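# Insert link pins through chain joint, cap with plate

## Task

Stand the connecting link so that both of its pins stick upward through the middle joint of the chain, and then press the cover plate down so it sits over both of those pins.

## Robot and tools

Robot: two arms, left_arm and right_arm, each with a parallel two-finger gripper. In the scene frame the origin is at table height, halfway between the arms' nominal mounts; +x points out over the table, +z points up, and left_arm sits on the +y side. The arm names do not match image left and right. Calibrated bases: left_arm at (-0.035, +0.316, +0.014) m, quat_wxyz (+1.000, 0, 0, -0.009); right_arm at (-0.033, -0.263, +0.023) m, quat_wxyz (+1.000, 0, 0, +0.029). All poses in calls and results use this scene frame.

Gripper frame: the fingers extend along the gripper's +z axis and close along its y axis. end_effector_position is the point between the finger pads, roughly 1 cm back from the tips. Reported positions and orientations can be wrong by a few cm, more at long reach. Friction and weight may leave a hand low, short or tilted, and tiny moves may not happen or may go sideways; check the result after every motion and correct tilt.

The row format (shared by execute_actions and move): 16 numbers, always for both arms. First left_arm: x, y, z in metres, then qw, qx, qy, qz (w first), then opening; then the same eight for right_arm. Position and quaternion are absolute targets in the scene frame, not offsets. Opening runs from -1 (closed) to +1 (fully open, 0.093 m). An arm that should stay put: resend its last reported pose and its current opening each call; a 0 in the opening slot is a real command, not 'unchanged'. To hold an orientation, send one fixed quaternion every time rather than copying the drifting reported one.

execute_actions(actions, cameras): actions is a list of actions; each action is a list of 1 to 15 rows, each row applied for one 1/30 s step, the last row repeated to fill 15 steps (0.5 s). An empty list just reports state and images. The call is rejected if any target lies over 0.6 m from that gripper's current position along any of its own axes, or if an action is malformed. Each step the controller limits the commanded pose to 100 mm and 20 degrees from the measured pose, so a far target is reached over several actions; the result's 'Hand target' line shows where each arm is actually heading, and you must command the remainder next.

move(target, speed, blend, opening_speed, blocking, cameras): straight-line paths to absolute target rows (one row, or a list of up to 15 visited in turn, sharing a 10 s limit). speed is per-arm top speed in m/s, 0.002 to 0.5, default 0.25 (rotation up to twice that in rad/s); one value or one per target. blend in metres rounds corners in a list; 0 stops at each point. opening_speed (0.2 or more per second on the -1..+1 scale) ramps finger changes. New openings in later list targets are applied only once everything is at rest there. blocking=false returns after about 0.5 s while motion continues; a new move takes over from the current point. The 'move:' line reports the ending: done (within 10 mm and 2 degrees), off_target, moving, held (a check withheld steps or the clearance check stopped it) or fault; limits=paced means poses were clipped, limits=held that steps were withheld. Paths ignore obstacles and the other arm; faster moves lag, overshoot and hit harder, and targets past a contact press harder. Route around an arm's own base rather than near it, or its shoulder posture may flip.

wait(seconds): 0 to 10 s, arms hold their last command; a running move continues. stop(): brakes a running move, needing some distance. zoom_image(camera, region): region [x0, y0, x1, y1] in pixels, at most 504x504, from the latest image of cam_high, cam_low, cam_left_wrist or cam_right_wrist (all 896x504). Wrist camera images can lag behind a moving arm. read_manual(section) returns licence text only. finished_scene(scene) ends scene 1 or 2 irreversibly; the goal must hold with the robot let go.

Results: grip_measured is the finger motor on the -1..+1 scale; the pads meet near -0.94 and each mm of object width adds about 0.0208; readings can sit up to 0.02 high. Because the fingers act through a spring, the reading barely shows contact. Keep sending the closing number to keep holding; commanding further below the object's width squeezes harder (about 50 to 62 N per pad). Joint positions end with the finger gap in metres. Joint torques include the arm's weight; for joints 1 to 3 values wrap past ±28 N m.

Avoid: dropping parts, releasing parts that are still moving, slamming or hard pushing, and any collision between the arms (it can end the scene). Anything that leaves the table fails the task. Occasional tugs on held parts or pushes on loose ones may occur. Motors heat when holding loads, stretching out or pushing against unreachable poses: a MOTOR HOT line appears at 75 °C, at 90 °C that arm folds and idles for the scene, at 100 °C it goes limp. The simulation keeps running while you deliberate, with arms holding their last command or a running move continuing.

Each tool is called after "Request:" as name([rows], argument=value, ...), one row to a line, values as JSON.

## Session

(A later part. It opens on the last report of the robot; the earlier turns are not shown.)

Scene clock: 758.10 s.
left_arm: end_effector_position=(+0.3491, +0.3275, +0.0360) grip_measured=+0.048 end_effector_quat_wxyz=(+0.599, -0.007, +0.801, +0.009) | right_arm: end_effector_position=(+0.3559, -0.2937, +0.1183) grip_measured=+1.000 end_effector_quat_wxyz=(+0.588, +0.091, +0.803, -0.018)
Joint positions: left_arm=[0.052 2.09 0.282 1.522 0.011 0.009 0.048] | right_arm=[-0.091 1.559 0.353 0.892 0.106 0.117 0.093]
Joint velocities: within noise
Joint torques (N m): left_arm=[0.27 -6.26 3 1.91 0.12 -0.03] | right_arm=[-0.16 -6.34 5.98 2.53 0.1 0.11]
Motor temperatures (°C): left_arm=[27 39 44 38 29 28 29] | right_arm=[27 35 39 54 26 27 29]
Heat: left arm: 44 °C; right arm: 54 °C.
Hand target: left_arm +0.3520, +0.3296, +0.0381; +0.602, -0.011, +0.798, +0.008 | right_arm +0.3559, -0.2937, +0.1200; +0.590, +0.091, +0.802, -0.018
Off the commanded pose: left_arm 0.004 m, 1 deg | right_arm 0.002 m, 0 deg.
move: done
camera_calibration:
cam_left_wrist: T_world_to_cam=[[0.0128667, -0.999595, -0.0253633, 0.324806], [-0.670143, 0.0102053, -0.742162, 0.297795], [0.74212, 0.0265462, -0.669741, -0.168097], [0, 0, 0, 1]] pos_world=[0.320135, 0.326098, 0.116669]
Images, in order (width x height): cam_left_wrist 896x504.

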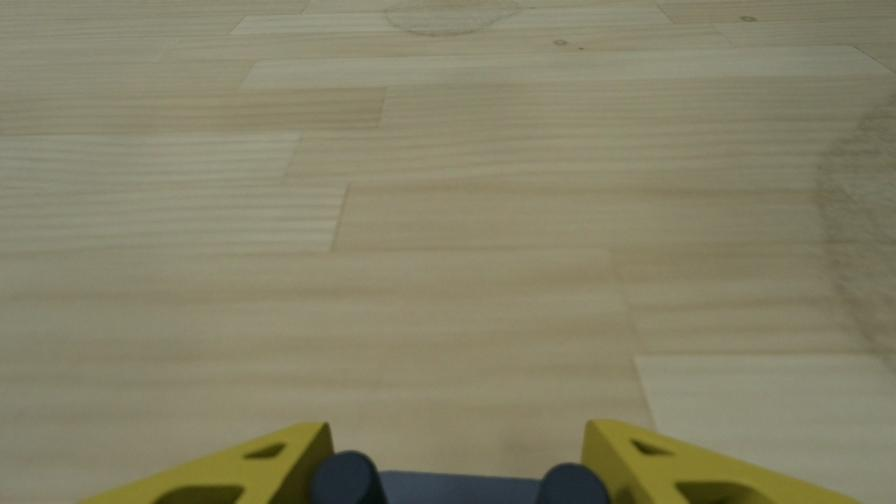

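Request:
move([
  [0.350,0.328,0.04,0.6018,-0.0105,0.7986,0.0079,0.25,0.3559,-0.2937,0.12,0.590,0.091,0.802,-0.018,1.0],
  [0.345,0.328,0.12,0.6018,-0.0105,0.7986,0.0079,0.25,0.3559,-0.2937,0.12,0.590,0.091,0.802,-0.018,1.0],
  [0.30,0.325,0.17,0.2164,-0.003,0.9763,0.0008,0.2,0.3559,-0.2937,0.12,0.590,0.091,0.802,-0.018,1.0],
], speed=[0.1,0.08,0.25], cameras=["cam_left_wrist","cam_high","cam_low"])

Scene clock: 772.10 s.
left_arm: end_effector_position=(+0.2951, +0.3257, +0.1627) grip_measured=+0.202 end_effector_quat_wxyz=(+0.209, -0.009, +0.978, +0.000) | right_arm: end_effector_position=(+0.3559, -0.2937, +0.1183) grip_measured=+1.000 end_effector_quat_wxyz=(+0.588, +0.091, +0.803, -0.018)
Joint positions: left_arm=[0.052 1.414 1.157 -0.892 0.011 0.015 0.055] | right_arm=[-0.091 1.559 0.353 0.892 0.106 0.117 0.093]
Joint velocities: within noise
Joint torques (N m): left_arm=[-0.57 -4.55 9.83 1 0.12 0.1] | right_arm=[-0.14 -6.32 6.19 2.57 0.09 0.14]
Motor temperatures (°C): left_arm=[27 38 44 38 29 28 28] | right_arm=[27 35 39 54 26 27 29]
Heat: left arm: 44 °C; right arm: 54 °C.
Hand target: left_arm +0.2998, +0.3250, +0.1699; +0.216, -0.003, +0.976, +0.001 | right_arm +0.3559, -0.2937, +0.1200; +0.590, +0.091, +0.802, -0.018
Off the commanded pose: left_arm 0.009 m, 1 deg | right_arm 0.002 m, 0 deg.
move: done
camera_calibration:
cam_left_wrist: T_world_to_cam=[[-0.00430609, -0.999988, -0.00235893, 0.328289], [-0.999653, 0.00424333, 0.025993, 0.329864], [-0.0259827, 0.00247004, -0.999659, 0.24506], [0, 0, 0, 1]] pos_world=[0.337531, 0.32628, 0.237177]
Images, in order (width x height): cam_high 896x504, cam_low 896x504, cam_left_wrist 896x504.

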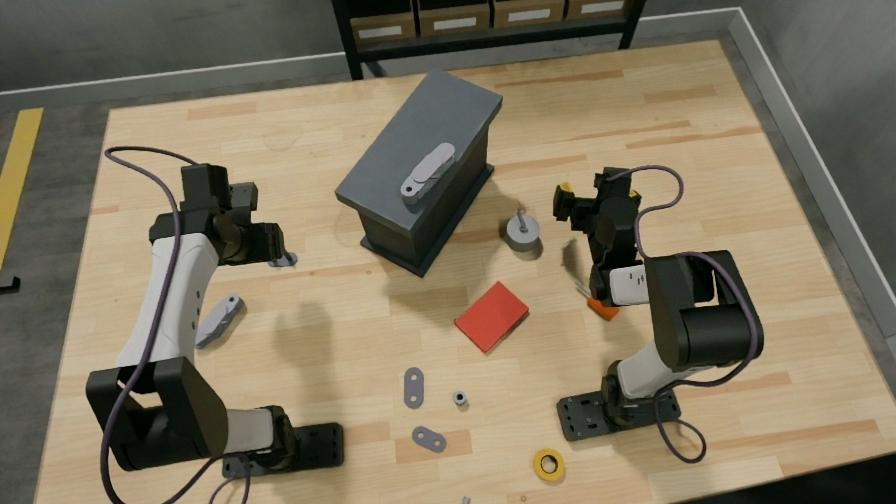

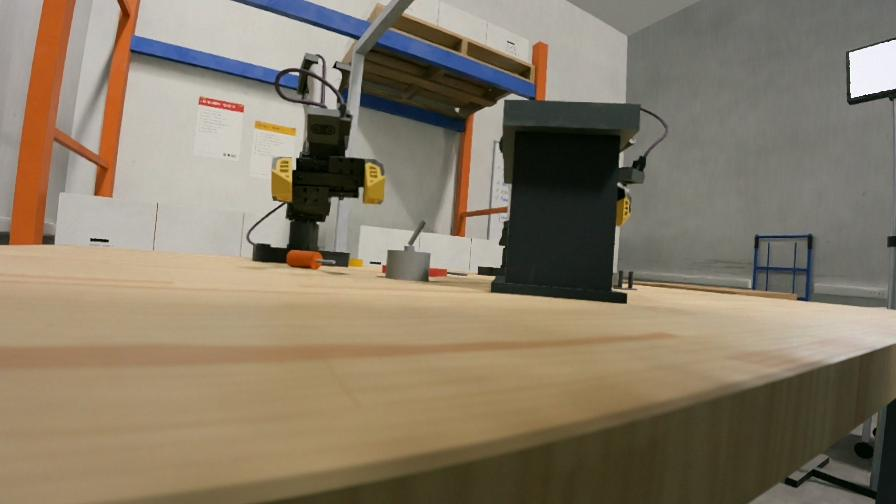

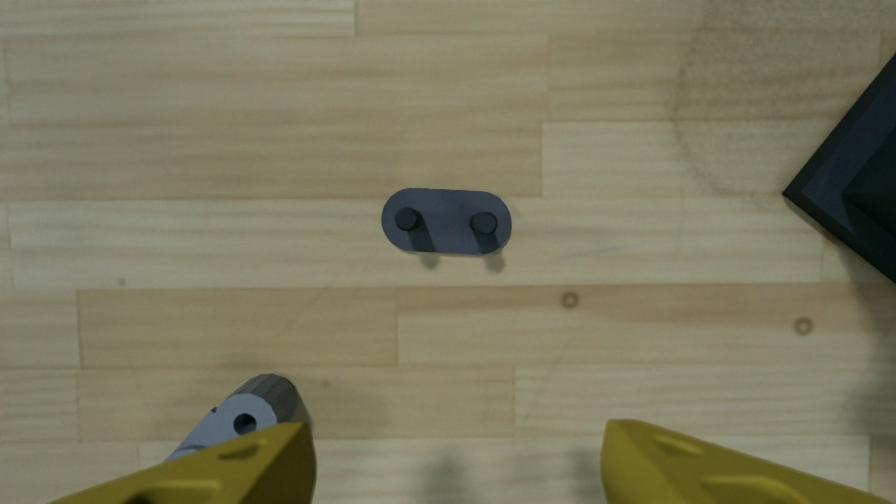

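Request:
move([
  [0.246,0.434,0.10,0.2027,0.3419,0.9145,-0.0758,0.2,0.3559,-0.2937,0.12,0.590,0.091,0.802,-0.018,1.0],
], speed=0.2, cameras=["cam_left_wrist"])

Scene clock: 794.47 s.
left_arm: end_effector_position=(+0.2413, +0.4317, +0.0947) grip_measured=+0.202 end_effector_quat_wxyz=(+0.194, +0.339, +0.917, -0.076) | right_arm: end_effector_position=(+0.3559, -0.2937, +0.1183) grip_measured=+1.000 end_effector_quat_wxyz=(+0.588, +0.091, +0.803, -0.018)
Joint positions: left_arm=[0.64 1.598 1.079 -0.955 0.409 1.31 0.055] | right_arm=[-0.091 1.559 0.353 0.892 0.106 0.117 0.093]
Joint velocities: within noise
Joint torques (N m): left_arm=[0.09 -5.15 8.59 0.37 0.53 0.05] | right_arm=[-0.05 -6.31 6 2.57 0.11 0.1]
Motor temperatures (°C): left_arm=[27 37 47 35 29 28 28] | right_arm=[27 35 39 54 26 27 29]
Heat: left arm: 47 °C; right arm: 54 °C.
Hand target: left_arm +0.2459, +0.4340, +0.1000; +0.203, +0.342, +0.915, -0.075 | right_arm +0.3559, -0.2937, +0.1200; +0.590, +0.091, +0.802, -0.018
Off the commanded pose: left_arm 0.007 m, 1 deg | right_arm 0.002 m, 0 deg.
move: done
camera_calibration:
cam_left_wrist: T_world_to_cam=[[-0.667753, -0.744381, 0.0017635, 0.483272], [-0.744063, 0.667533, 0.0277451, -0.0707372], [-0.0218301, 0.0172147, -0.999613, 0.168024], [0, 0, 0, 1]] pos_world=[0.273741, 0.404065, 0.169069]
Images, in order (width x height): cam_left_wrist 896x504.

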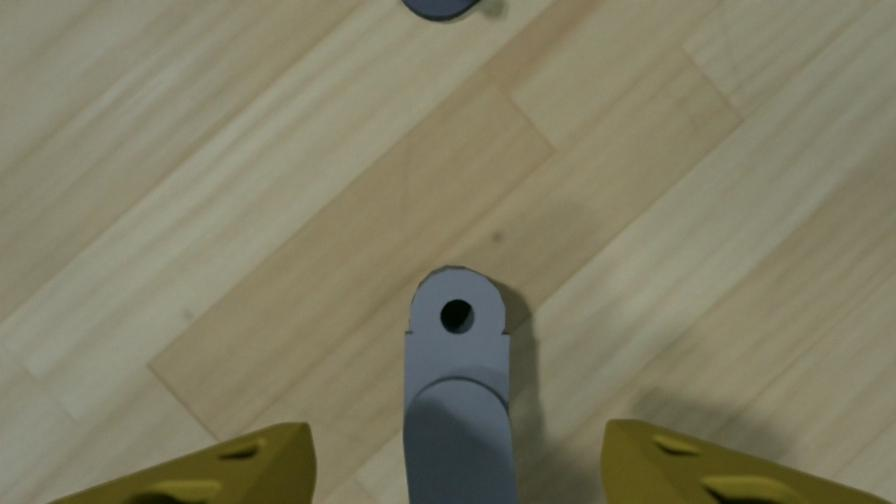

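Request:
move([
  [0.2415,0.437,0.05,0.2027,0.3419,0.9145,-0.0758,0.2,0.3559,-0.2937,0.12,0.590,0.091,0.802,-0.018,1.0],
  [0.2415,0.437,0.02,0.2027,0.3419,0.9145,-0.0758,0.2,0.3559,-0.2937,0.12,0.590,0.091,0.802,-0.018,1.0],
], speed=[0.15,0.05], cameras=["cam_left_wrist"])

Scene clock: 814.93 s.
left_arm: end_effector_position=(+0.2411, +0.4369, +0.0220) grip_measured=+0.202 end_effector_quat_wxyz=(+0.197, +0.341, +0.916, -0.074) | right_arm: end_effector_position=(+0.3559, -0.2937, +0.1183) grip_measured=+1.000 end_effector_quat_wxyz=(+0.588, +0.091, +0.803, -0.018)
Joint positions: left_arm=[0.657 1.728 0.904 -0.65 0.414 1.332 0.055] | right_arm=[-0.091 1.559 0.353 0.892 0.106 0.117 0.093]
Joint velocities: within noise
Joint torques (N m): left_arm=[0.28 -5.7 5.16 0.54 0.53 0.1] | right_arm=[-0.12 -6.39 6.24 2.54 0.09 0.09]
Motor temperatures (°C): left_arm=[27 38 49 32 29 28 28] | right_arm=[27 35 38 54 26 27 29]
Heat: left arm: 49 °C; right arm: 54 °C.
Hand target: left_arm +0.2413, +0.4370, +0.0200; +0.202, +0.342, +0.915, -0.076 | right_arm +0.3559, -0.2937, +0.1200; +0.590, +0.091, +0.802, -0.018
Off the commanded pose: left_arm 0.002 m, 1 deg | right_arm 0.002 m, 0 deg.
move: done
camera_calibration:
cam_left_wrist: T_world_to_cam=[[-0.669795, -0.74253, -0.00493431, 0.48698], [-0.74241, 0.66953, 0.0236201, -0.0735205], [-0.014235, 0.0194839, -0.999709, 0.0924286], [0, 0, 0, 1]] pos_world=[0.27291, 0.409021, 0.0965412]
Images, in order (width x height): cam_left_wrist 896x504.

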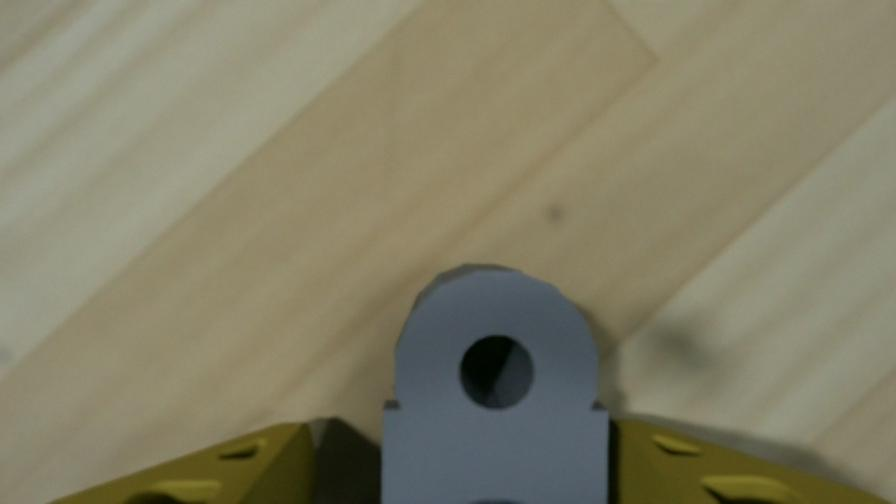

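Request:
move([
  [0.236,0.4365,0.045,0.2027,0.3419,0.9145,-0.0758,0.2,0.3559,-0.2937,0.12,0.590,0.091,0.802,-0.018,1.0],
  [0.235,0.4358,0.018,0.2027,0.3419,0.9145,-0.0758,0.2,0.3559,-0.2937,0.12,0.590,0.091,0.802,-0.018,1.0],
], speed=[0.1,0.05], cameras=["cam_left_wrist"])

Scene clock: 825.63 s.
left_arm: end_effector_position=(+0.2362, +0.4354, +0.0217) grip_measured=+0.202 end_effector_quat_wxyz=(+0.201, +0.342, +0.915, -0.073) | right_arm: end_effector_position=(+0.3559, -0.2937, +0.1183) grip_measured=+1.000 end_effector_quat_wxyz=(+0.588, +0.091, +0.803, -0.018)
Joint positions: left_arm=[0.667 1.71 0.879 -0.642 0.421 1.344 0.055] | right_arm=[-0.091 1.559 0.353 0.892 0.106 0.117 0.093]
Joint velocities: within noise
Joint torques (N m): left_arm=[0.35 -5.3 4.9 0.57 0.46 0.08] | right_arm=[-0.1 -6.34 6.23 2.53 0.13 0.06]
Motor temperatures (°C): left_arm=[27 38 47 32 29 28 28] | right_arm=[27 35 38 55 26 27 29]
Heat: left arm: 47 °C; right arm: 55 °C.
Hand target: left_arm +0.2350, +0.4358, +0.0182; +0.203, +0.342, +0.914, -0.076 | right_arm +0.3559, -0.2937, +0.1200; +0.590, +0.091, +0.802, -0.018
Off the commanded pose: left_arm 0.004 m, 0 deg | right_arm 0.002 m, 0 deg.
move: done
camera_calibration:
cam_left_wrist: T_world_to_cam=[[-0.671393, -0.74104, -0.00953504, 0.482495], [-0.741079, 0.671215, 0.0165152, -0.0770528], [-0.00583834, 0.0181544, -0.999818, 0.0907376], [0, 0, 0, 1]] pos_world=[0.267371, 0.40762, 0.0965942]
Images, in order (width x height): cam_left_wrist 896x504.

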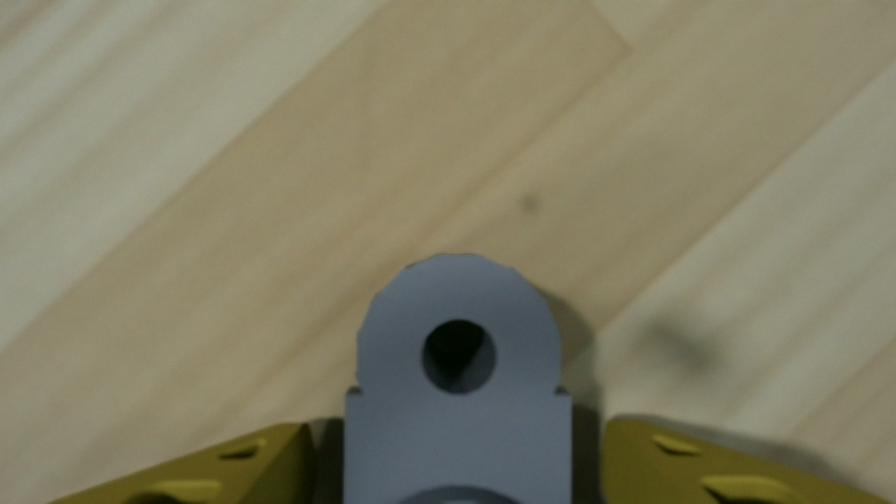

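Request:
move([
  [0.235,0.4358,0.018,0.2027,0.3419,0.9145,-0.0758,-0.9,0.3559,-0.2937,0.12,0.590,0.091,0.802,-0.018,1.0],
], opening_speed=0.7, cameras=["cam_left_wrist"])

Scene clock: 833.60 s.
left_arm: end_effector_position=(+0.2368, +0.4358, +0.0217) grip_measured=-0.476 end_effector_quat_wxyz=(+0.202, +0.343, +0.915, -0.072) | right_arm: end_effector_position=(+0.3559, -0.2937, +0.1183) grip_measured=+1.000 end_effector_quat_wxyz=(+0.588, +0.091, +0.803, -0.018)
Joint positions: left_arm=[0.667 1.711 0.879 -0.639 0.421 1.345 0.022] | right_arm=[-0.091 1.559 0.353 0.892 0.106 0.117 0.093]
Joint velocities: within noise
Joint torques (N m): left_arm=[0.34 -5.31 4.89 0.55 0.47 0.08] | right_arm=[-0.21 -6.27 6.02 2.54 0.1 0.14]
Motor temperatures (°C): left_arm=[27 38 47 31 29 28 28] | right_arm=[27 35 38 55 26 27 29]
Heat: left arm: 47 °C; right arm: 55 °C.
Hand target: left_arm +0.2350, +0.4358, +0.0181; +0.203, +0.342, +0.914, -0.076 | right_arm +0.3559, -0.2937, +0.1200; +0.590, +0.091, +0.802, -0.018
Off the commanded pose: left_arm 0.004 m, 0 deg | right_arm 0.002 m, 0 deg.
move: done
camera_calibration:
cam_left_wrist: T_world_to_cam=[[-0.671625, -0.740789, -0.0123192, 0.48314], [-0.740882, 0.671444, 0.0160281, -0.0770677], [-0.00360178, 0.0198919, -0.999796, 0.0894121], [0, 0, 0, 1]] pos_world=[0.267713, 0.407873, 0.0965809]
Images, in order (width x height): cam_left_wrist 896x504.

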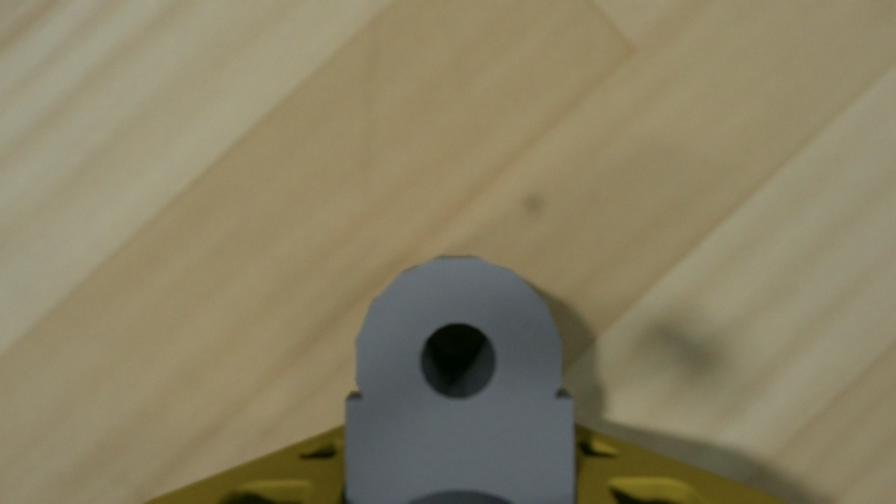

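Request:
move([
  [0.237,0.436,0.08,0.2027,0.3419,0.9145,-0.0758,-0.9,0.3559,-0.2937,0.12,0.590,0.091,0.802,-0.018,1.0],
  [0.329,0.364,0.092,0.2027,0.3419,0.9145,-0.0758,-0.9,0.3559,-0.2937,0.12,0.590,0.091,0.802,-0.018,1.0],
], speed=[0.08,0.15], blend=0.01, cameras=["cam_left_wrist"])

Request:
zoom_image(camera="cam_left_wrist", region=[330, 240, 590, 440])

Scene clock: 844.60 s.
left_arm: end_effector_position=(+0.3143, +0.3601, +0.0793) grip_measured=-0.476 end_effector_quat_wxyz=(+0.182, +0.342, +0.918, -0.092) | right_arm: end_effector_position=(+0.3559, -0.2937, +0.1183) grip_measured=+1.000 end_effector_quat_wxyz=(+0.588, +0.091, +0.803, -0.018)
Joint positions: left_arm=[0.316 1.743 1.175 -0.817 0.367 0.976 0.022] | right_arm=[-0.091 1.559 0.353 0.892 0.106 0.117 0.093]
Joint velocities: within noise
Joint torques (N m): left_arm=[-0.55 -7.47 9.87 0.76 0.33 -0.1] | right_arm=[-0.09 -6.31 6.22 2.55 0.13 0.11]
Motor temperatures (°C): left_arm=[27 38 47 31 29 28 28] | right_arm=[27 35 38 55 26 27 29]
Heat: left arm: 47 °C; right arm: 55 °C.
Hand target: left_arm +0.3283, +0.3638, +0.0923; +0.203, +0.342, +0.914, -0.076 | right_arm +0.3559, -0.2937, +0.1200; +0.590, +0.091, +0.802, -0.018
Off the commanded pose: left_arm 0.020 m, 3 deg | right_arm 0.002 m, 0 deg.
move: off_target (left_arm)
camera_calibration:
cam_left_wrist: T_world_to_cam=[[-0.675923, -0.735958, 0.0386605, 0.475355], [-0.734904, 0.677025, 0.0394041, 0.0245317], [-0.0551739, -0.00177768, -0.998475, 0.172667], [0, 0, 0, 1]] pos_world=[0.348858, 0.333539, 0.15306]
Images, in order (width x height): cam_left_wrist 896x504.

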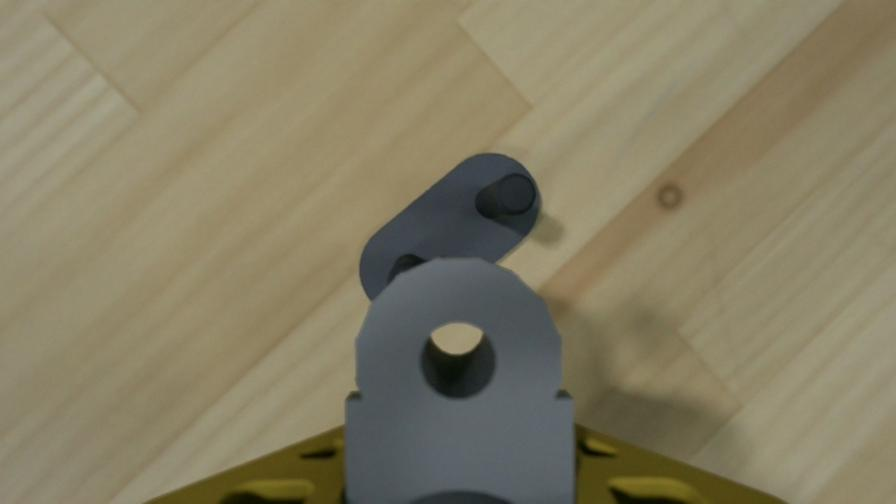

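Scaled by 1.938 from the camera's 896x504 image, which has a finer 1280x720 frame.

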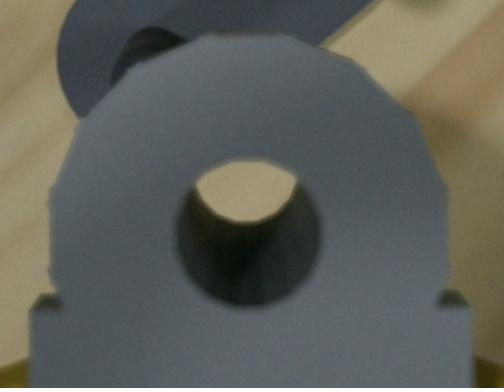

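Request:
move([
  [0.340,0.364,0.092,0.2220,0.3463,0.9100,-0.0568,-0.9,0.3559,-0.2937,0.12,0.590,0.091,0.802,-0.018,1.0],
], speed=0.1, cameras=["cam_left_wrist"])

Request:
zoom_image(camera="cam_left_wrist", region=[330, 240, 590, 440])

Scene clock: 875.73 s.
left_arm: end_effector_position=(+0.3274, +0.3626, +0.0817) grip_measured=-0.476 end_effector_quat_wxyz=(+0.202, +0.344, +0.914, -0.072) | right_arm: end_effector_position=(+0.3559, -0.2937, +0.1183) grip_measured=+1.000 end_effector_quat_wxyz=(+0.588, +0.091, +0.803, -0.018)
Joint positions: left_arm=[0.307 1.743 1.175 -0.756 0.358 0.964 0.022] | right_arm=[-0.091 1.559 0.353 0.892 0.106 0.117 0.093]
Joint velocities: within noise
Joint torques (N m): left_arm=[-0.98 -7.8 8.5 0.96 0.32 -0.04] | right_arm=[-0.2 -6.43 6.12 2.53 0.09 0.11]
Motor temperatures (°C): left_arm=[27 40 53 30 29 28 29] | right_arm=[27 35 38 55 26 27 29]
Heat: left arm: 53 °C; right arm: 55 °C.
Hand target: left_arm +0.3395, +0.3638, +0.0923; +0.222, +0.346, +0.910, -0.057 | right_arm +0.3559, -0.2937, +0.1200; +0.590, +0.091, +0.802, -0.018
Off the commanded pose: left_arm 0.016 m, 3 deg | right_arm 0.002 m, 0 deg.
move: off_target (left_arm)
camera_calibration:
cam_left_wrist: T_world_to_cam=[[-0.67329, -0.739257, -0.0134206, 0.490571], [-0.739372, 0.673093, 0.0165865, 0.0372094], [-0.00322841, 0.0210903, -0.999772, 0.15066], [0, 0, 0, 1]] pos_world=[0.358295, 0.334435, 0.156592]
Images, in order (width x height): cam_left_wrist 896x504.

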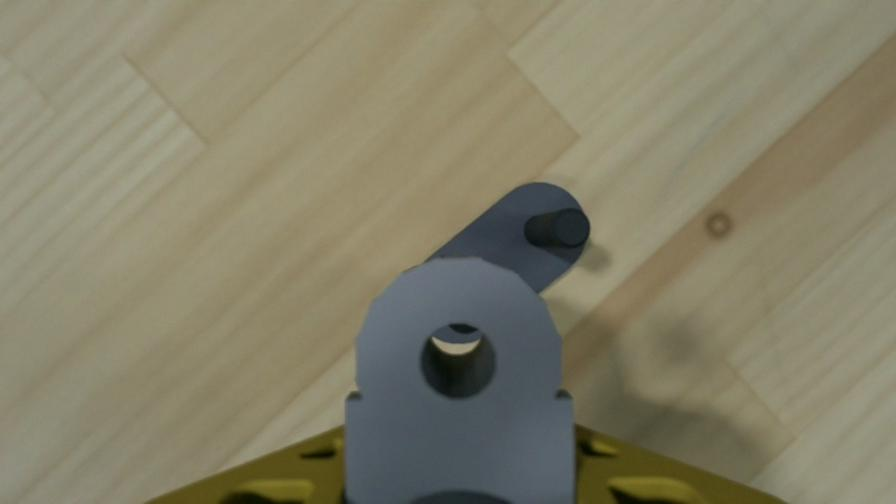

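Scaled by 1.938 from the camera's 896x504 image, which has a finer 1280x720 frame.

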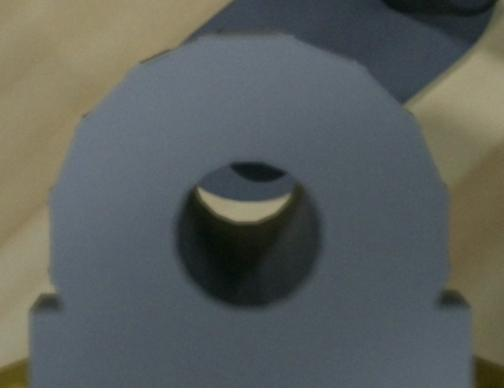

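Request:
move([
  [0.3385,0.3625,0.078,0.2200,0.3463,0.9104,-0.0568,-0.9,0.3559,-0.2937,0.12,0.590,0.091,0.802,-0.018,1.0],
], speed=0.05, cameras=["cam_left_wrist"])

Request:
zoom_image(camera="cam_left_wrist", region=[400, 280, 520, 420])

Scene clock: 892.90 s.
left_arm: end_effector_position=(+0.3301, +0.3625, +0.0722) grip_measured=-0.476 end_effector_quat_wxyz=(+0.205, +0.345, +0.914, -0.067) | right_arm: end_effector_position=(+0.3559, -0.2937, +0.1183) grip_measured=+1.000 end_effector_quat_wxyz=(+0.588, +0.091, +0.803, -0.018)
Joint positions: left_arm=[0.303 1.756 1.149 -0.705 0.354 0.961 0.022] | right_arm=[-0.091 1.559 0.353 0.892 0.106 0.117 0.093]
Joint velocities: within noise
Joint torques (N m): left_arm=[-0.96 -7.82 7.13 0.97 0.33 -0.08] | right_arm=[-0.16 -6.39 6.11 2.53 0.08 0.06]
Motor temperatures (°C): left_arm=[27 41 53 31 29 28 29] | right_arm=[27 35 38 55 26 27 29]
Heat: left arm: 53 °C; right arm: 55 °C.
Hand target: left_arm +0.3382, +0.3625, +0.0782; +0.220, +0.346, +0.910, -0.057 | right_arm +0.3559, -0.2937, +0.1200; +0.590, +0.091, +0.802, -0.018
Off the commanded pose: left_arm 0.010 m, 2 deg | right_arm 0.002 m, 0 deg.
move: done
camera_calibration:
cam_left_wrist: T_world_to_cam=[[-0.672876, -0.739354, -0.0243651, 0.492845], [-0.739728, 0.672767, 0.0136602, 0.0398531], [0.00629231, 0.0272152, -0.99961, 0.135751], [0, 0, 0, 1]] pos_world=[0.36025, 0.33388, 0.147162]
Images, in order (width x height): cam_left_wrist 896x504.

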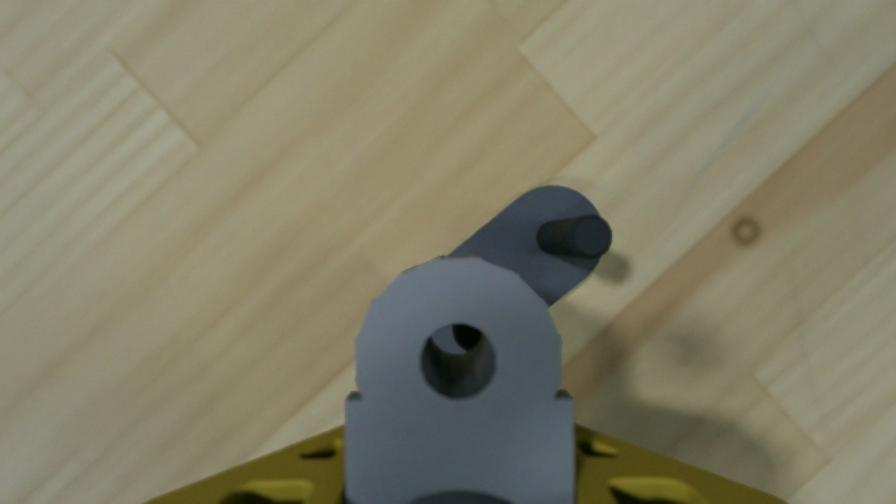

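Scaled by 3.600 from the camera's 896x504 image, which has a finer 1280x720 frame.

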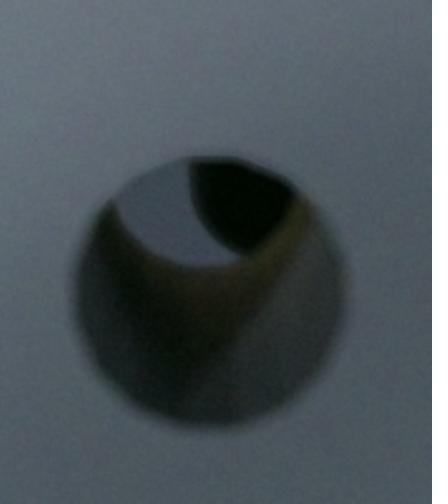

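Request:
move([
  [0.3375,0.3610,0.095,0.2190,0.3450,0.9107,-0.0620,-0.9,0.3559,-0.2937,0.12,0.590,0.091,0.802,-0.018,1.0],
  [0.3355,0.3613,0.0775,0.2190,0.3450,0.9107,-0.0620,-0.9,0.3559,-0.2937,0.12,0.590,0.091,0.802,-0.018,1.0],
], speed=0.05, cameras=["cam_left_wrist"])

Request:
zoom_image(camera="cam_left_wrist", region=[400, 280, 520, 420])

Scene clock: 912.30 s.
left_arm: end_effector_position=(+0.3273, +0.3616, +0.0702) grip_measured=-0.476 end_effector_quat_wxyz=(+0.201, +0.343, +0.915, -0.071) | right_arm: end_effector_position=(+0.3559, -0.2937, +0.1183) grip_measured=+1.000 end_effector_quat_wxyz=(+0.588, +0.091, +0.803, -0.018)
Joint positions: left_arm=[0.303 1.756 1.143 -0.71 0.354 0.959 0.022] | right_arm=[-0.091 1.559 0.353 0.892 0.106 0.117 0.093]
Joint velocities: within noise
Joint torques (N m): left_arm=[-0.75 -8.12 6.95 0.97 0.42 -0.05] | right_arm=[-0.2 -6.35 6.11 2.51 0.1 0.09]
Motor temperatures (°C): left_arm=[27 41 51 31 29 28 29] | right_arm=[27 35 38 55 26 27 29]
Heat: left arm: 51 °C; right arm: 55 °C.
Hand target: left_arm +0.3352, +0.3613, +0.0777; +0.219, +0.345, +0.911, -0.062 | right_arm +0.3559, -0.2937, +0.1200; +0.590, +0.091, +0.802, -0.018
Off the commanded pose: left_arm 0.011 m, 2 deg | right_arm 0.002 m, 0 deg.
move: off_target (left_arm)
camera_calibration:
cam_left_wrist: T_world_to_cam=[[-0.671803, -0.740589, -0.014449, 0.489702], [-0.740716, 0.671544, 0.0191829, 0.0387388], [-0.00450353, 0.0235897, -0.999712, 0.138676], [0, 0, 0, 1]] pos_world=[0.358302, 0.333382, 0.144968]
Images, in order (width x height): cam_left_wrist 896x504.

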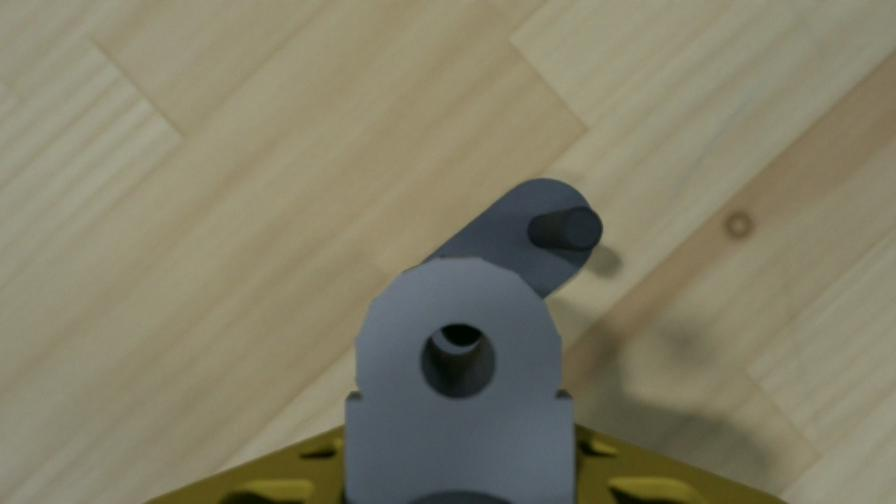

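Scaled by 3.600 from the camera's 896x504 image, which has a finer 1280x720 frame.

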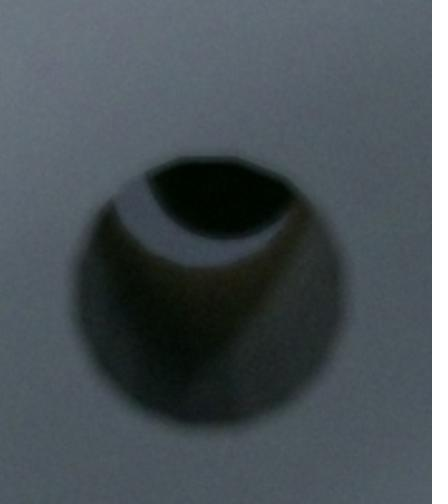

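Request:
move([
  [0.3345,0.3607,0.070,0.2185,0.3450,0.9108,-0.0620,-0.9,0.3559,-0.2937,0.12,0.590,0.091,0.802,-0.018,1.0],
], speed=0.04, cameras=["cam_left_wrist"])

Request:
zoom_image(camera="cam_left_wrist", region=[400, 280, 520, 420])

Scene clock: 925.37 s.
left_arm: end_effector_position=(+0.3266, +0.3614, +0.0652) grip_measured=-0.476 end_effector_quat_wxyz=(+0.203, +0.343, +0.914, -0.069) | right_arm: end_effector_position=(+0.3559, -0.2937, +0.1183) grip_measured=+1.000 end_effector_quat_wxyz=(+0.588, +0.091, +0.803, -0.018)
Joint positions: left_arm=[0.303 1.756 1.12 -0.68 0.354 0.959 0.022] | right_arm=[-0.091 1.559 0.353 0.892 0.106 0.117 0.093]
Joint velocities: within noise
Joint torques (N m): left_arm=[-0.88 -7.56 6.87 0.99 0.42 -0.04] | right_arm=[-0.39 -6.23 6.01 2.5 0.09 0.09]
Motor temperatures (°C): left_arm=[27 42 51 31 29 28 30] | right_arm=[27 35 38 55 26 27 29]
Heat: left arm: 51 °C; right arm: 55 °C.
Hand target: left_arm +0.3343, +0.3607, +0.0702; +0.218, +0.345, +0.911, -0.062 | right_arm +0.3559, -0.2937, +0.1200; +0.590, +0.091, +0.802, -0.018
Off the commanded pose: left_arm 0.009 m, 2 deg | right_arm 0.002 m, 0 deg.
move: done
camera_calibration:
cam_left_wrist: T_world_to_cam=[[-0.671696, -0.740557, -0.0199826, 0.489342], [-0.740825, 0.671512, 0.0158015, 0.0387335], [0.00171664, 0.0254174, -0.999675, 0.131007], [0, 0, 0, 1]] pos_world=[0.357159, 0.333046, 0.14013]
Images, in order (width x height): cam_left_wrist 896x504.

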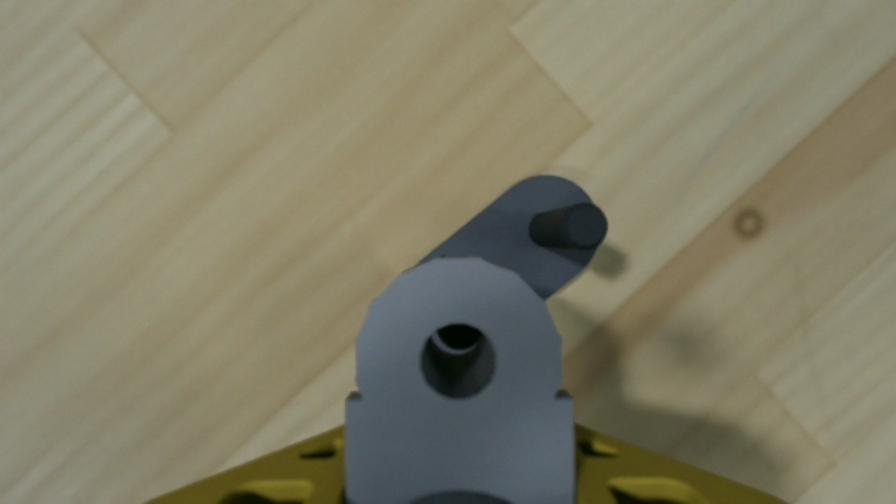

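Scaled by 3.600 from the camera's 896x504 image, which has a finer 1280x720 frame.

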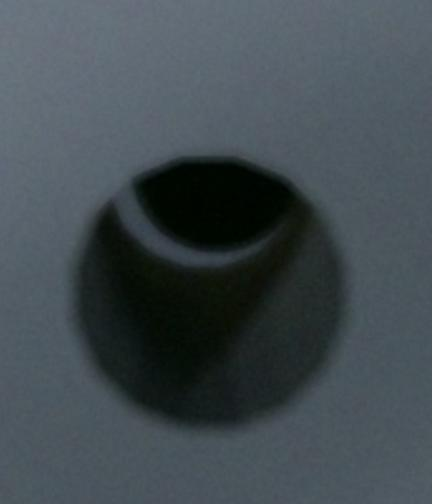

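Request:
move([
  [0.3343,0.3605,0.062,0.2185,0.3450,0.9108,-0.0620,-0.9,0.3559,-0.2937,0.12,0.590,0.091,0.802,-0.018,1.0],
], speed=0.03, cameras=["cam_left_wrist"])

Request:
zoom_image(camera="cam_left_wrist", region=[400, 280, 520, 420])

Scene clock: 934.10 s.
left_arm: end_effector_position=(+0.3259, +0.3612, +0.0569) grip_measured=-0.476 end_effector_quat_wxyz=(+0.202, +0.343, +0.914, -0.070) | right_arm: end_effector_position=(+0.3559, -0.2937, +0.1183) grip_measured=+1.000 end_effector_quat_wxyz=(+0.588, +0.091, +0.803, -0.018)
Joint positions: left_arm=[0.303 1.768 1.099 -0.65 0.354 0.959 0.022] | right_arm=[-0.091 1.559 0.353 0.892 0.106 0.117 0.093]
Joint velocities: within noise
Joint torques (N m): left_arm=[-0.88 -7.64 6.79 1 0.4 -0.05] | right_arm=[-0.13 -6.28 6.16 2.53 0.13 0.15]
Motor temperatures (°C): left_arm=[27 42 50 31 29 28 30] | right_arm=[27 35 38 55 26 27 29]
Heat: left arm: 50 °C; right arm: 55 °C.
Hand target: left_arm +0.3341, +0.3605, +0.0622; +0.218, +0.345, +0.911, -0.062 | right_arm +0.3559, -0.2937, +0.1200; +0.590, +0.091, +0.802, -0.018
Off the commanded pose: left_arm 0.010 m, 2 deg | right_arm 0.002 m, 0 deg.
move: done
camera_calibration:
cam_left_wrist: T_world_to_cam=[[-0.671738, -0.74057, -0.0180296, 0.488432], [-0.740789, 0.671523, 0.016995, 0.0383837], [-0.000478683, 0.0247723, -0.999693, 0.123658], [0, 0, 0, 1]] pos_world=[0.356592, 0.332879, 0.131774]
Images, in order (width x height): cam_left_wrist 896x504.

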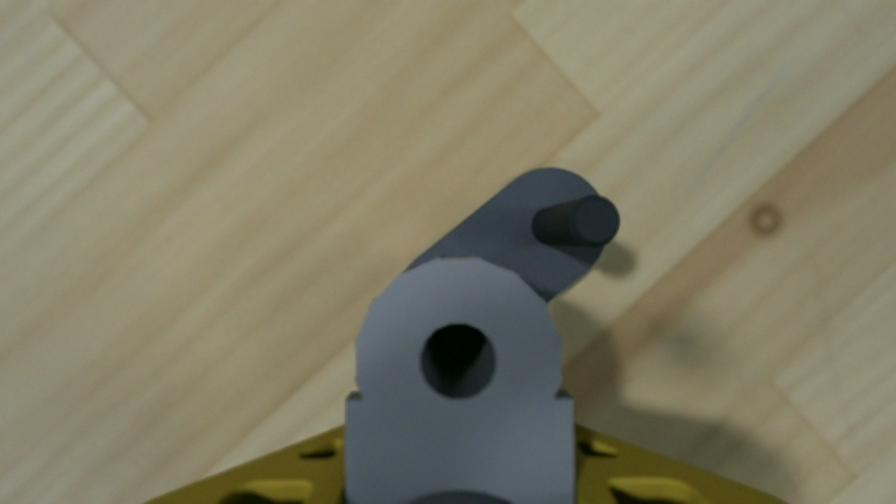

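Scaled by 3.600 from the camera's 896x504 image, which has a finer 1280x720 frame.

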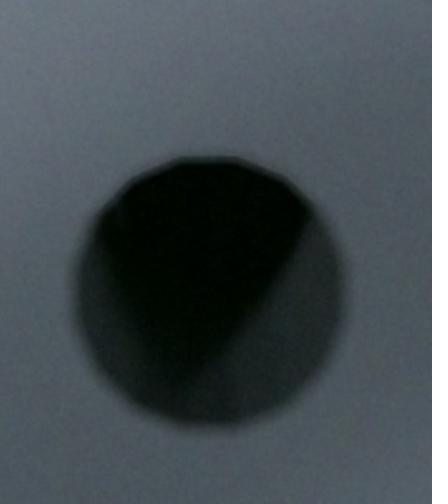

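Request:
move([
  [0.3345,0.3605,0.050,0.2185,0.3450,0.9108,-0.0620,-0.9,0.3559,-0.2937,0.12,0.590,0.091,0.802,-0.018,1.0],
], speed=0.03, cameras=["cam_left_wrist"])

Request:
zoom_image(camera="cam_left_wrist", region=[400, 280, 520, 420])

Scene clock: 941.80 s.
left_arm: end_effector_position=(+0.3259, +0.3612, +0.0452) grip_measured=-0.476 end_effector_quat_wxyz=(+0.202, +0.343, +0.915, -0.070) | right_arm: end_effector_position=(+0.3559, -0.2937, +0.1183) grip_measured=+1.000 end_effector_quat_wxyz=(+0.588, +0.091, +0.803, -0.018)
Joint positions: left_arm=[0.303 1.788 1.072 -0.603 0.354 0.959 0.022] | right_arm=[-0.091 1.559 0.353 0.892 0.106 0.117 0.093]
Joint velocities: within noise
Joint torques (N m): left_arm=[-0.92 -7.61 6.68 1.03 0.42 -0.05] | right_arm=[-0.2 -6.42 6.16 2.51 0.13 0.1]
Motor temperatures (°C): left_arm=[27 41 49 31 29 28 30] | right_arm=[27 35 38 55 26 27 29]
Heat: left arm: 49 °C; right arm: 55 °C.
Hand target: left_arm +0.3343, +0.3605, +0.0502; +0.218, +0.345, +0.911, -0.062 | right_arm +0.3559, -0.2937, +0.1200; +0.590, +0.091, +0.802, -0.018
Off the commanded pose: left_arm 0.010 m, 2 deg | right_arm 0.002 m, 0 deg.
move: done
camera_calibration:
cam_left_wrist: T_world_to_cam=[[-0.671744, -0.740571, -0.0177041, 0.488183], [-0.740783, 0.671525, 0.0171939, 0.0385565], [-0.000844575, 0.0246648, -0.999695, 0.112055], [0, 0, 0, 1]] pos_world=[0.356591, 0.332879, 0.120001]
Images, in order (width x height): cam_left_wrist 896x504.

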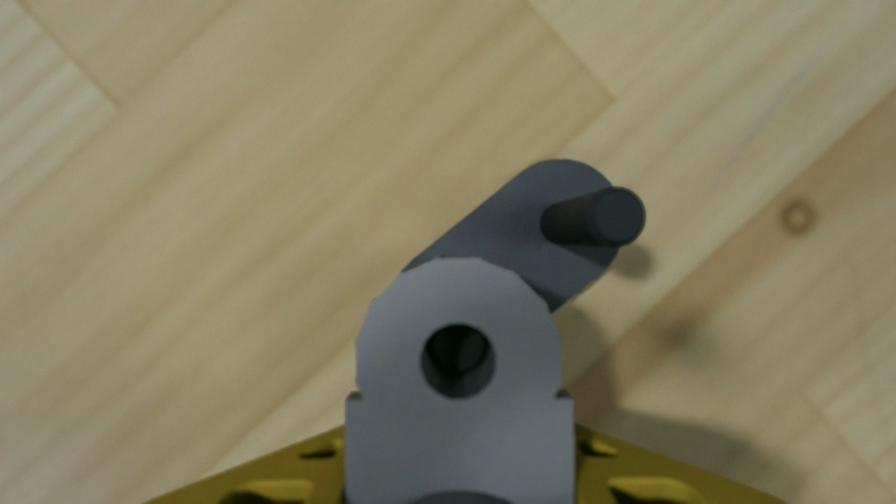

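Scaled by 3.600 from the camera's 896x504 image, which has a finer 1280x720 frame.

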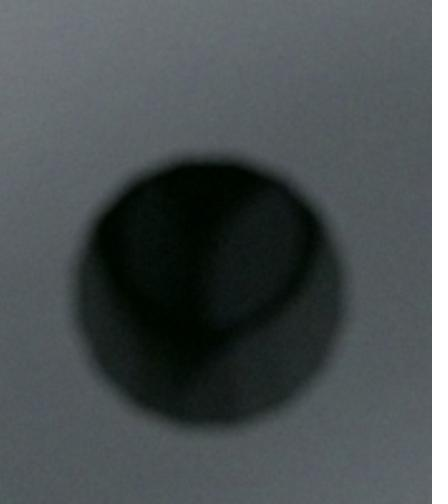

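Pin is inside. Continue down.

Request:
move([
  [0.3345,0.3605,0.036,0.2185,0.3450,0.9108,-0.0620,-0.9,0.3559,-0.2937,0.12,0.590,0.091,0.802,-0.018,1.0],
], speed=0.04, cameras=[])

Request:
move([
  [0.3345,0.3605,0.023,0.2185,0.3450,0.9108,-0.0620,-0.9,0.3559,-0.2937,0.12,0.590,0.091,0.802,-0.018,1.0],
], speed=0.03, cameras=["cam_left_wrist"])

Request:
zoom_image(camera="cam_left_wrist", region=[400, 280, 520, 420])

Scene clock: 949.57 s.
left_arm: end_effector_position=(+0.3265, +0.3614, +0.0314) grip_measured=-0.476 end_effector_quat_wxyz=(+0.203, +0.343, +0.914, -0.069) | right_arm: end_effector_position=(+0.3559, -0.2937, +0.1183) grip_measured=+1.000 end_effector_quat_wxyz=(+0.588, +0.091, +0.803, -0.018)
Joint positions: left_arm=[0.303 1.814 1.043 -0.544 0.354 0.958 0.022] | right_arm=[-0.091 1.559 0.353 0.892 0.106 0.117 0.093]
Joint velocities: within noise
Joint torques (N m): left_arm=[-0.95 -7.64 6.43 1.01 0.41 -0.06] | right_arm=[-0.09 -6.37 6.19 2.52 0.13 0.15]
Motor temperatures (°C): left_arm=[27 41 48 31 29 28 30] | right_arm=[27 35 38 55 26 27 29]
Heat: left arm: 48 °C; right arm: 55 °C.
Hand target: left_arm +0.3343, +0.3605, +0.0361; +0.218, +0.345, +0.911, -0.062 | right_arm +0.3559, -0.2937, +0.1200; +0.590, +0.091, +0.802, -0.018
Off the commanded pose: left_arm 0.009 m, 2 deg | right_arm 0.002 m, 0 deg.
move: done
No camera images: "cameras" was empty.

Scene clock: 950.43 s.
left_arm: end_effector_position=(+0.3289, +0.3615, +0.0247) grip_measured=-0.476 end_effector_quat_wxyz=(+0.210, +0.344, +0.913, -0.066) | right_arm: end_effector_position=(+0.3559, -0.2937, +0.1183) grip_measured=+1.000 end_effector_quat_wxyz=(+0.588, +0.091, +0.803, -0.018)
Joint positions: left_arm=[0.303 1.827 1.023 -0.497 0.357 0.958 0.022] | right_arm=[-0.091 1.559 0.353 0.892 0.106 0.117 0.093]
Joint velocities: within noise
Joint torques (N m): left_arm=[-0.94 -6.56 5.83 1.07 0.38 -0.07] | right_arm=[-0.2 -6.22 6.12 2.56 0.12 0.08]
Motor temperatures (°C): left_arm=[27 41 48 31 29 28 30] | right_arm=[27 35 38 55 26 27 29]
Heat: left arm: 48 °C; right arm: 55 °C.
Hand target: left_arm +0.3344, +0.3606, +0.0232; +0.218, +0.345, +0.911, -0.062 | right_arm +0.3559, -0.2937, +0.1200; +0.590, +0.091, +0.802, -0.018
Off the commanded pose: left_arm 0.006 m, 1 deg | right_arm 0.002 m, 0 deg.
move: done
camera_calibration:
cam_left_wrist: T_world_to_cam=[[-0.671705, -0.740166, -0.0311123, 0.490285], [-0.740619, 0.671906, 0.00500723, 0.0410542], [0.0171984, 0.0264058, -0.999503, 0.0850336], [0, 0, 0, 1]] pos_world=[0.35827, 0.333062, 0.10004]
Images, in order (width x height): cam_left_wrist 896x504.

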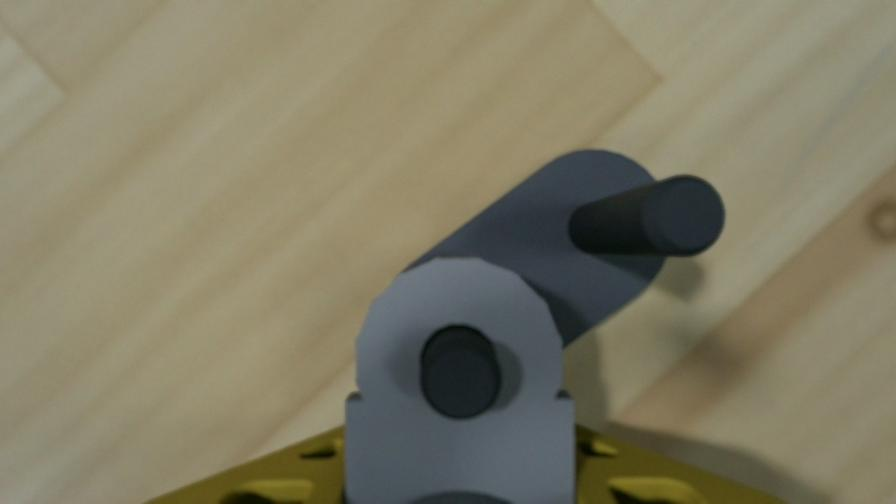

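Scaled by 3.600 from the camera's 896x504 image, which has a finer 1280x720 frame.

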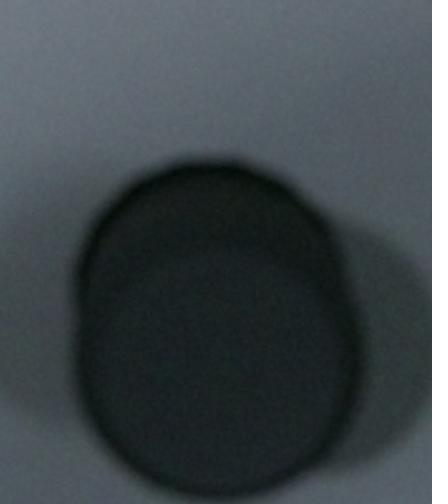

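Request:
move([
  [0.3345,0.3605,0.029,0.2150,0.3450,0.9118,-0.0630,-0.9,0.3559,-0.2937,0.12,0.590,0.091,0.802,-0.018,1.0],
  [0.3345,0.3605,0.029,0.2150,0.3450,0.9118,-0.0630,-0.1,0.3559,-0.2937,0.12,0.590,0.091,0.802,-0.018,1.0],
], speed=0.04, opening_speed=0.5, cameras=["cam_left_wrist"])

Scene clock: 959.97 s.
left_arm: end_effector_position=(+0.3286, +0.3615, +0.0246) grip_measured=-0.102 end_effector_quat_wxyz=(+0.210, +0.344, +0.913, -0.066) | right_arm: end_effector_position=(+0.3559, -0.2937, +0.1183) grip_measured=+1.000 end_effector_quat_wxyz=(+0.588, +0.091, +0.803, -0.018)
Joint positions: left_arm=[0.303 1.827 1.023 -0.498 0.357 0.958 0.04] | right_arm=[-0.091 1.559 0.353 0.892 0.106 0.117 0.093]
Joint velocities: within noise
Joint torques (N m): left_arm=[-1.07 -7.31 7.58 0.77 0.34 -0.06] | right_arm=[-0.2 -6.27 6.26 2.5 0.13 0.11]
Motor temperatures (°C): left_arm=[27 41 48 31 29 28 30] | right_arm=[27 35 38 55 26 27 29]
Heat: left arm: 48 °C; right arm: 55 °C.
Hand target: left_arm +0.3344, +0.3605, +0.0290; +0.215, +0.345, +0.912, -0.063 | right_arm +0.3559, -0.2937, +0.1200; +0.590, +0.091, +0.802, -0.018
Off the commanded pose: left_arm 0.007 m, 1 deg | right_arm 0.002 m, 0 deg.
move: done
camera_calibration:
cam_left_wrist: T_world_to_cam=[[-0.671738, -0.740175, -0.030136, 0.490009], [-0.740614, 0.671908, 0.00560366, 0.0408777], [0.0161009, 0.0260833, -0.99953, 0.0853669], [0, 0, 0, 1]] pos_world=[0.358058, 0.333, 0.0998646]
Images, in order (width x height): cam_left_wrist 896x504.

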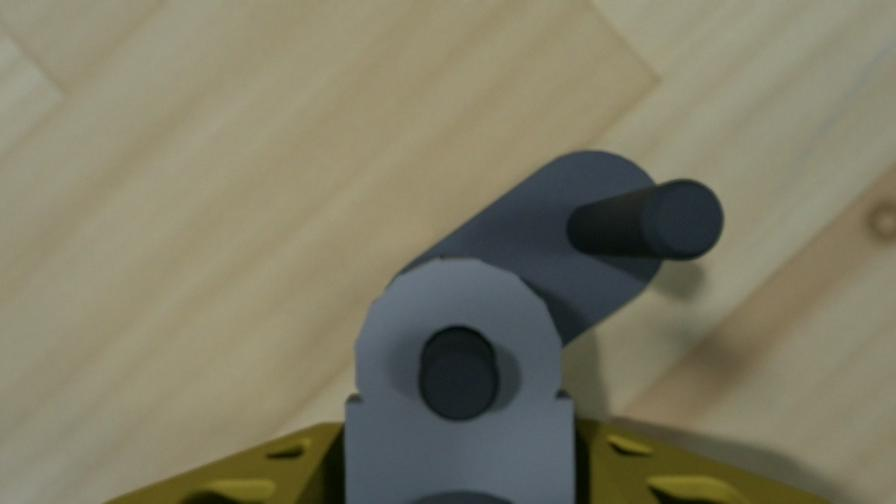

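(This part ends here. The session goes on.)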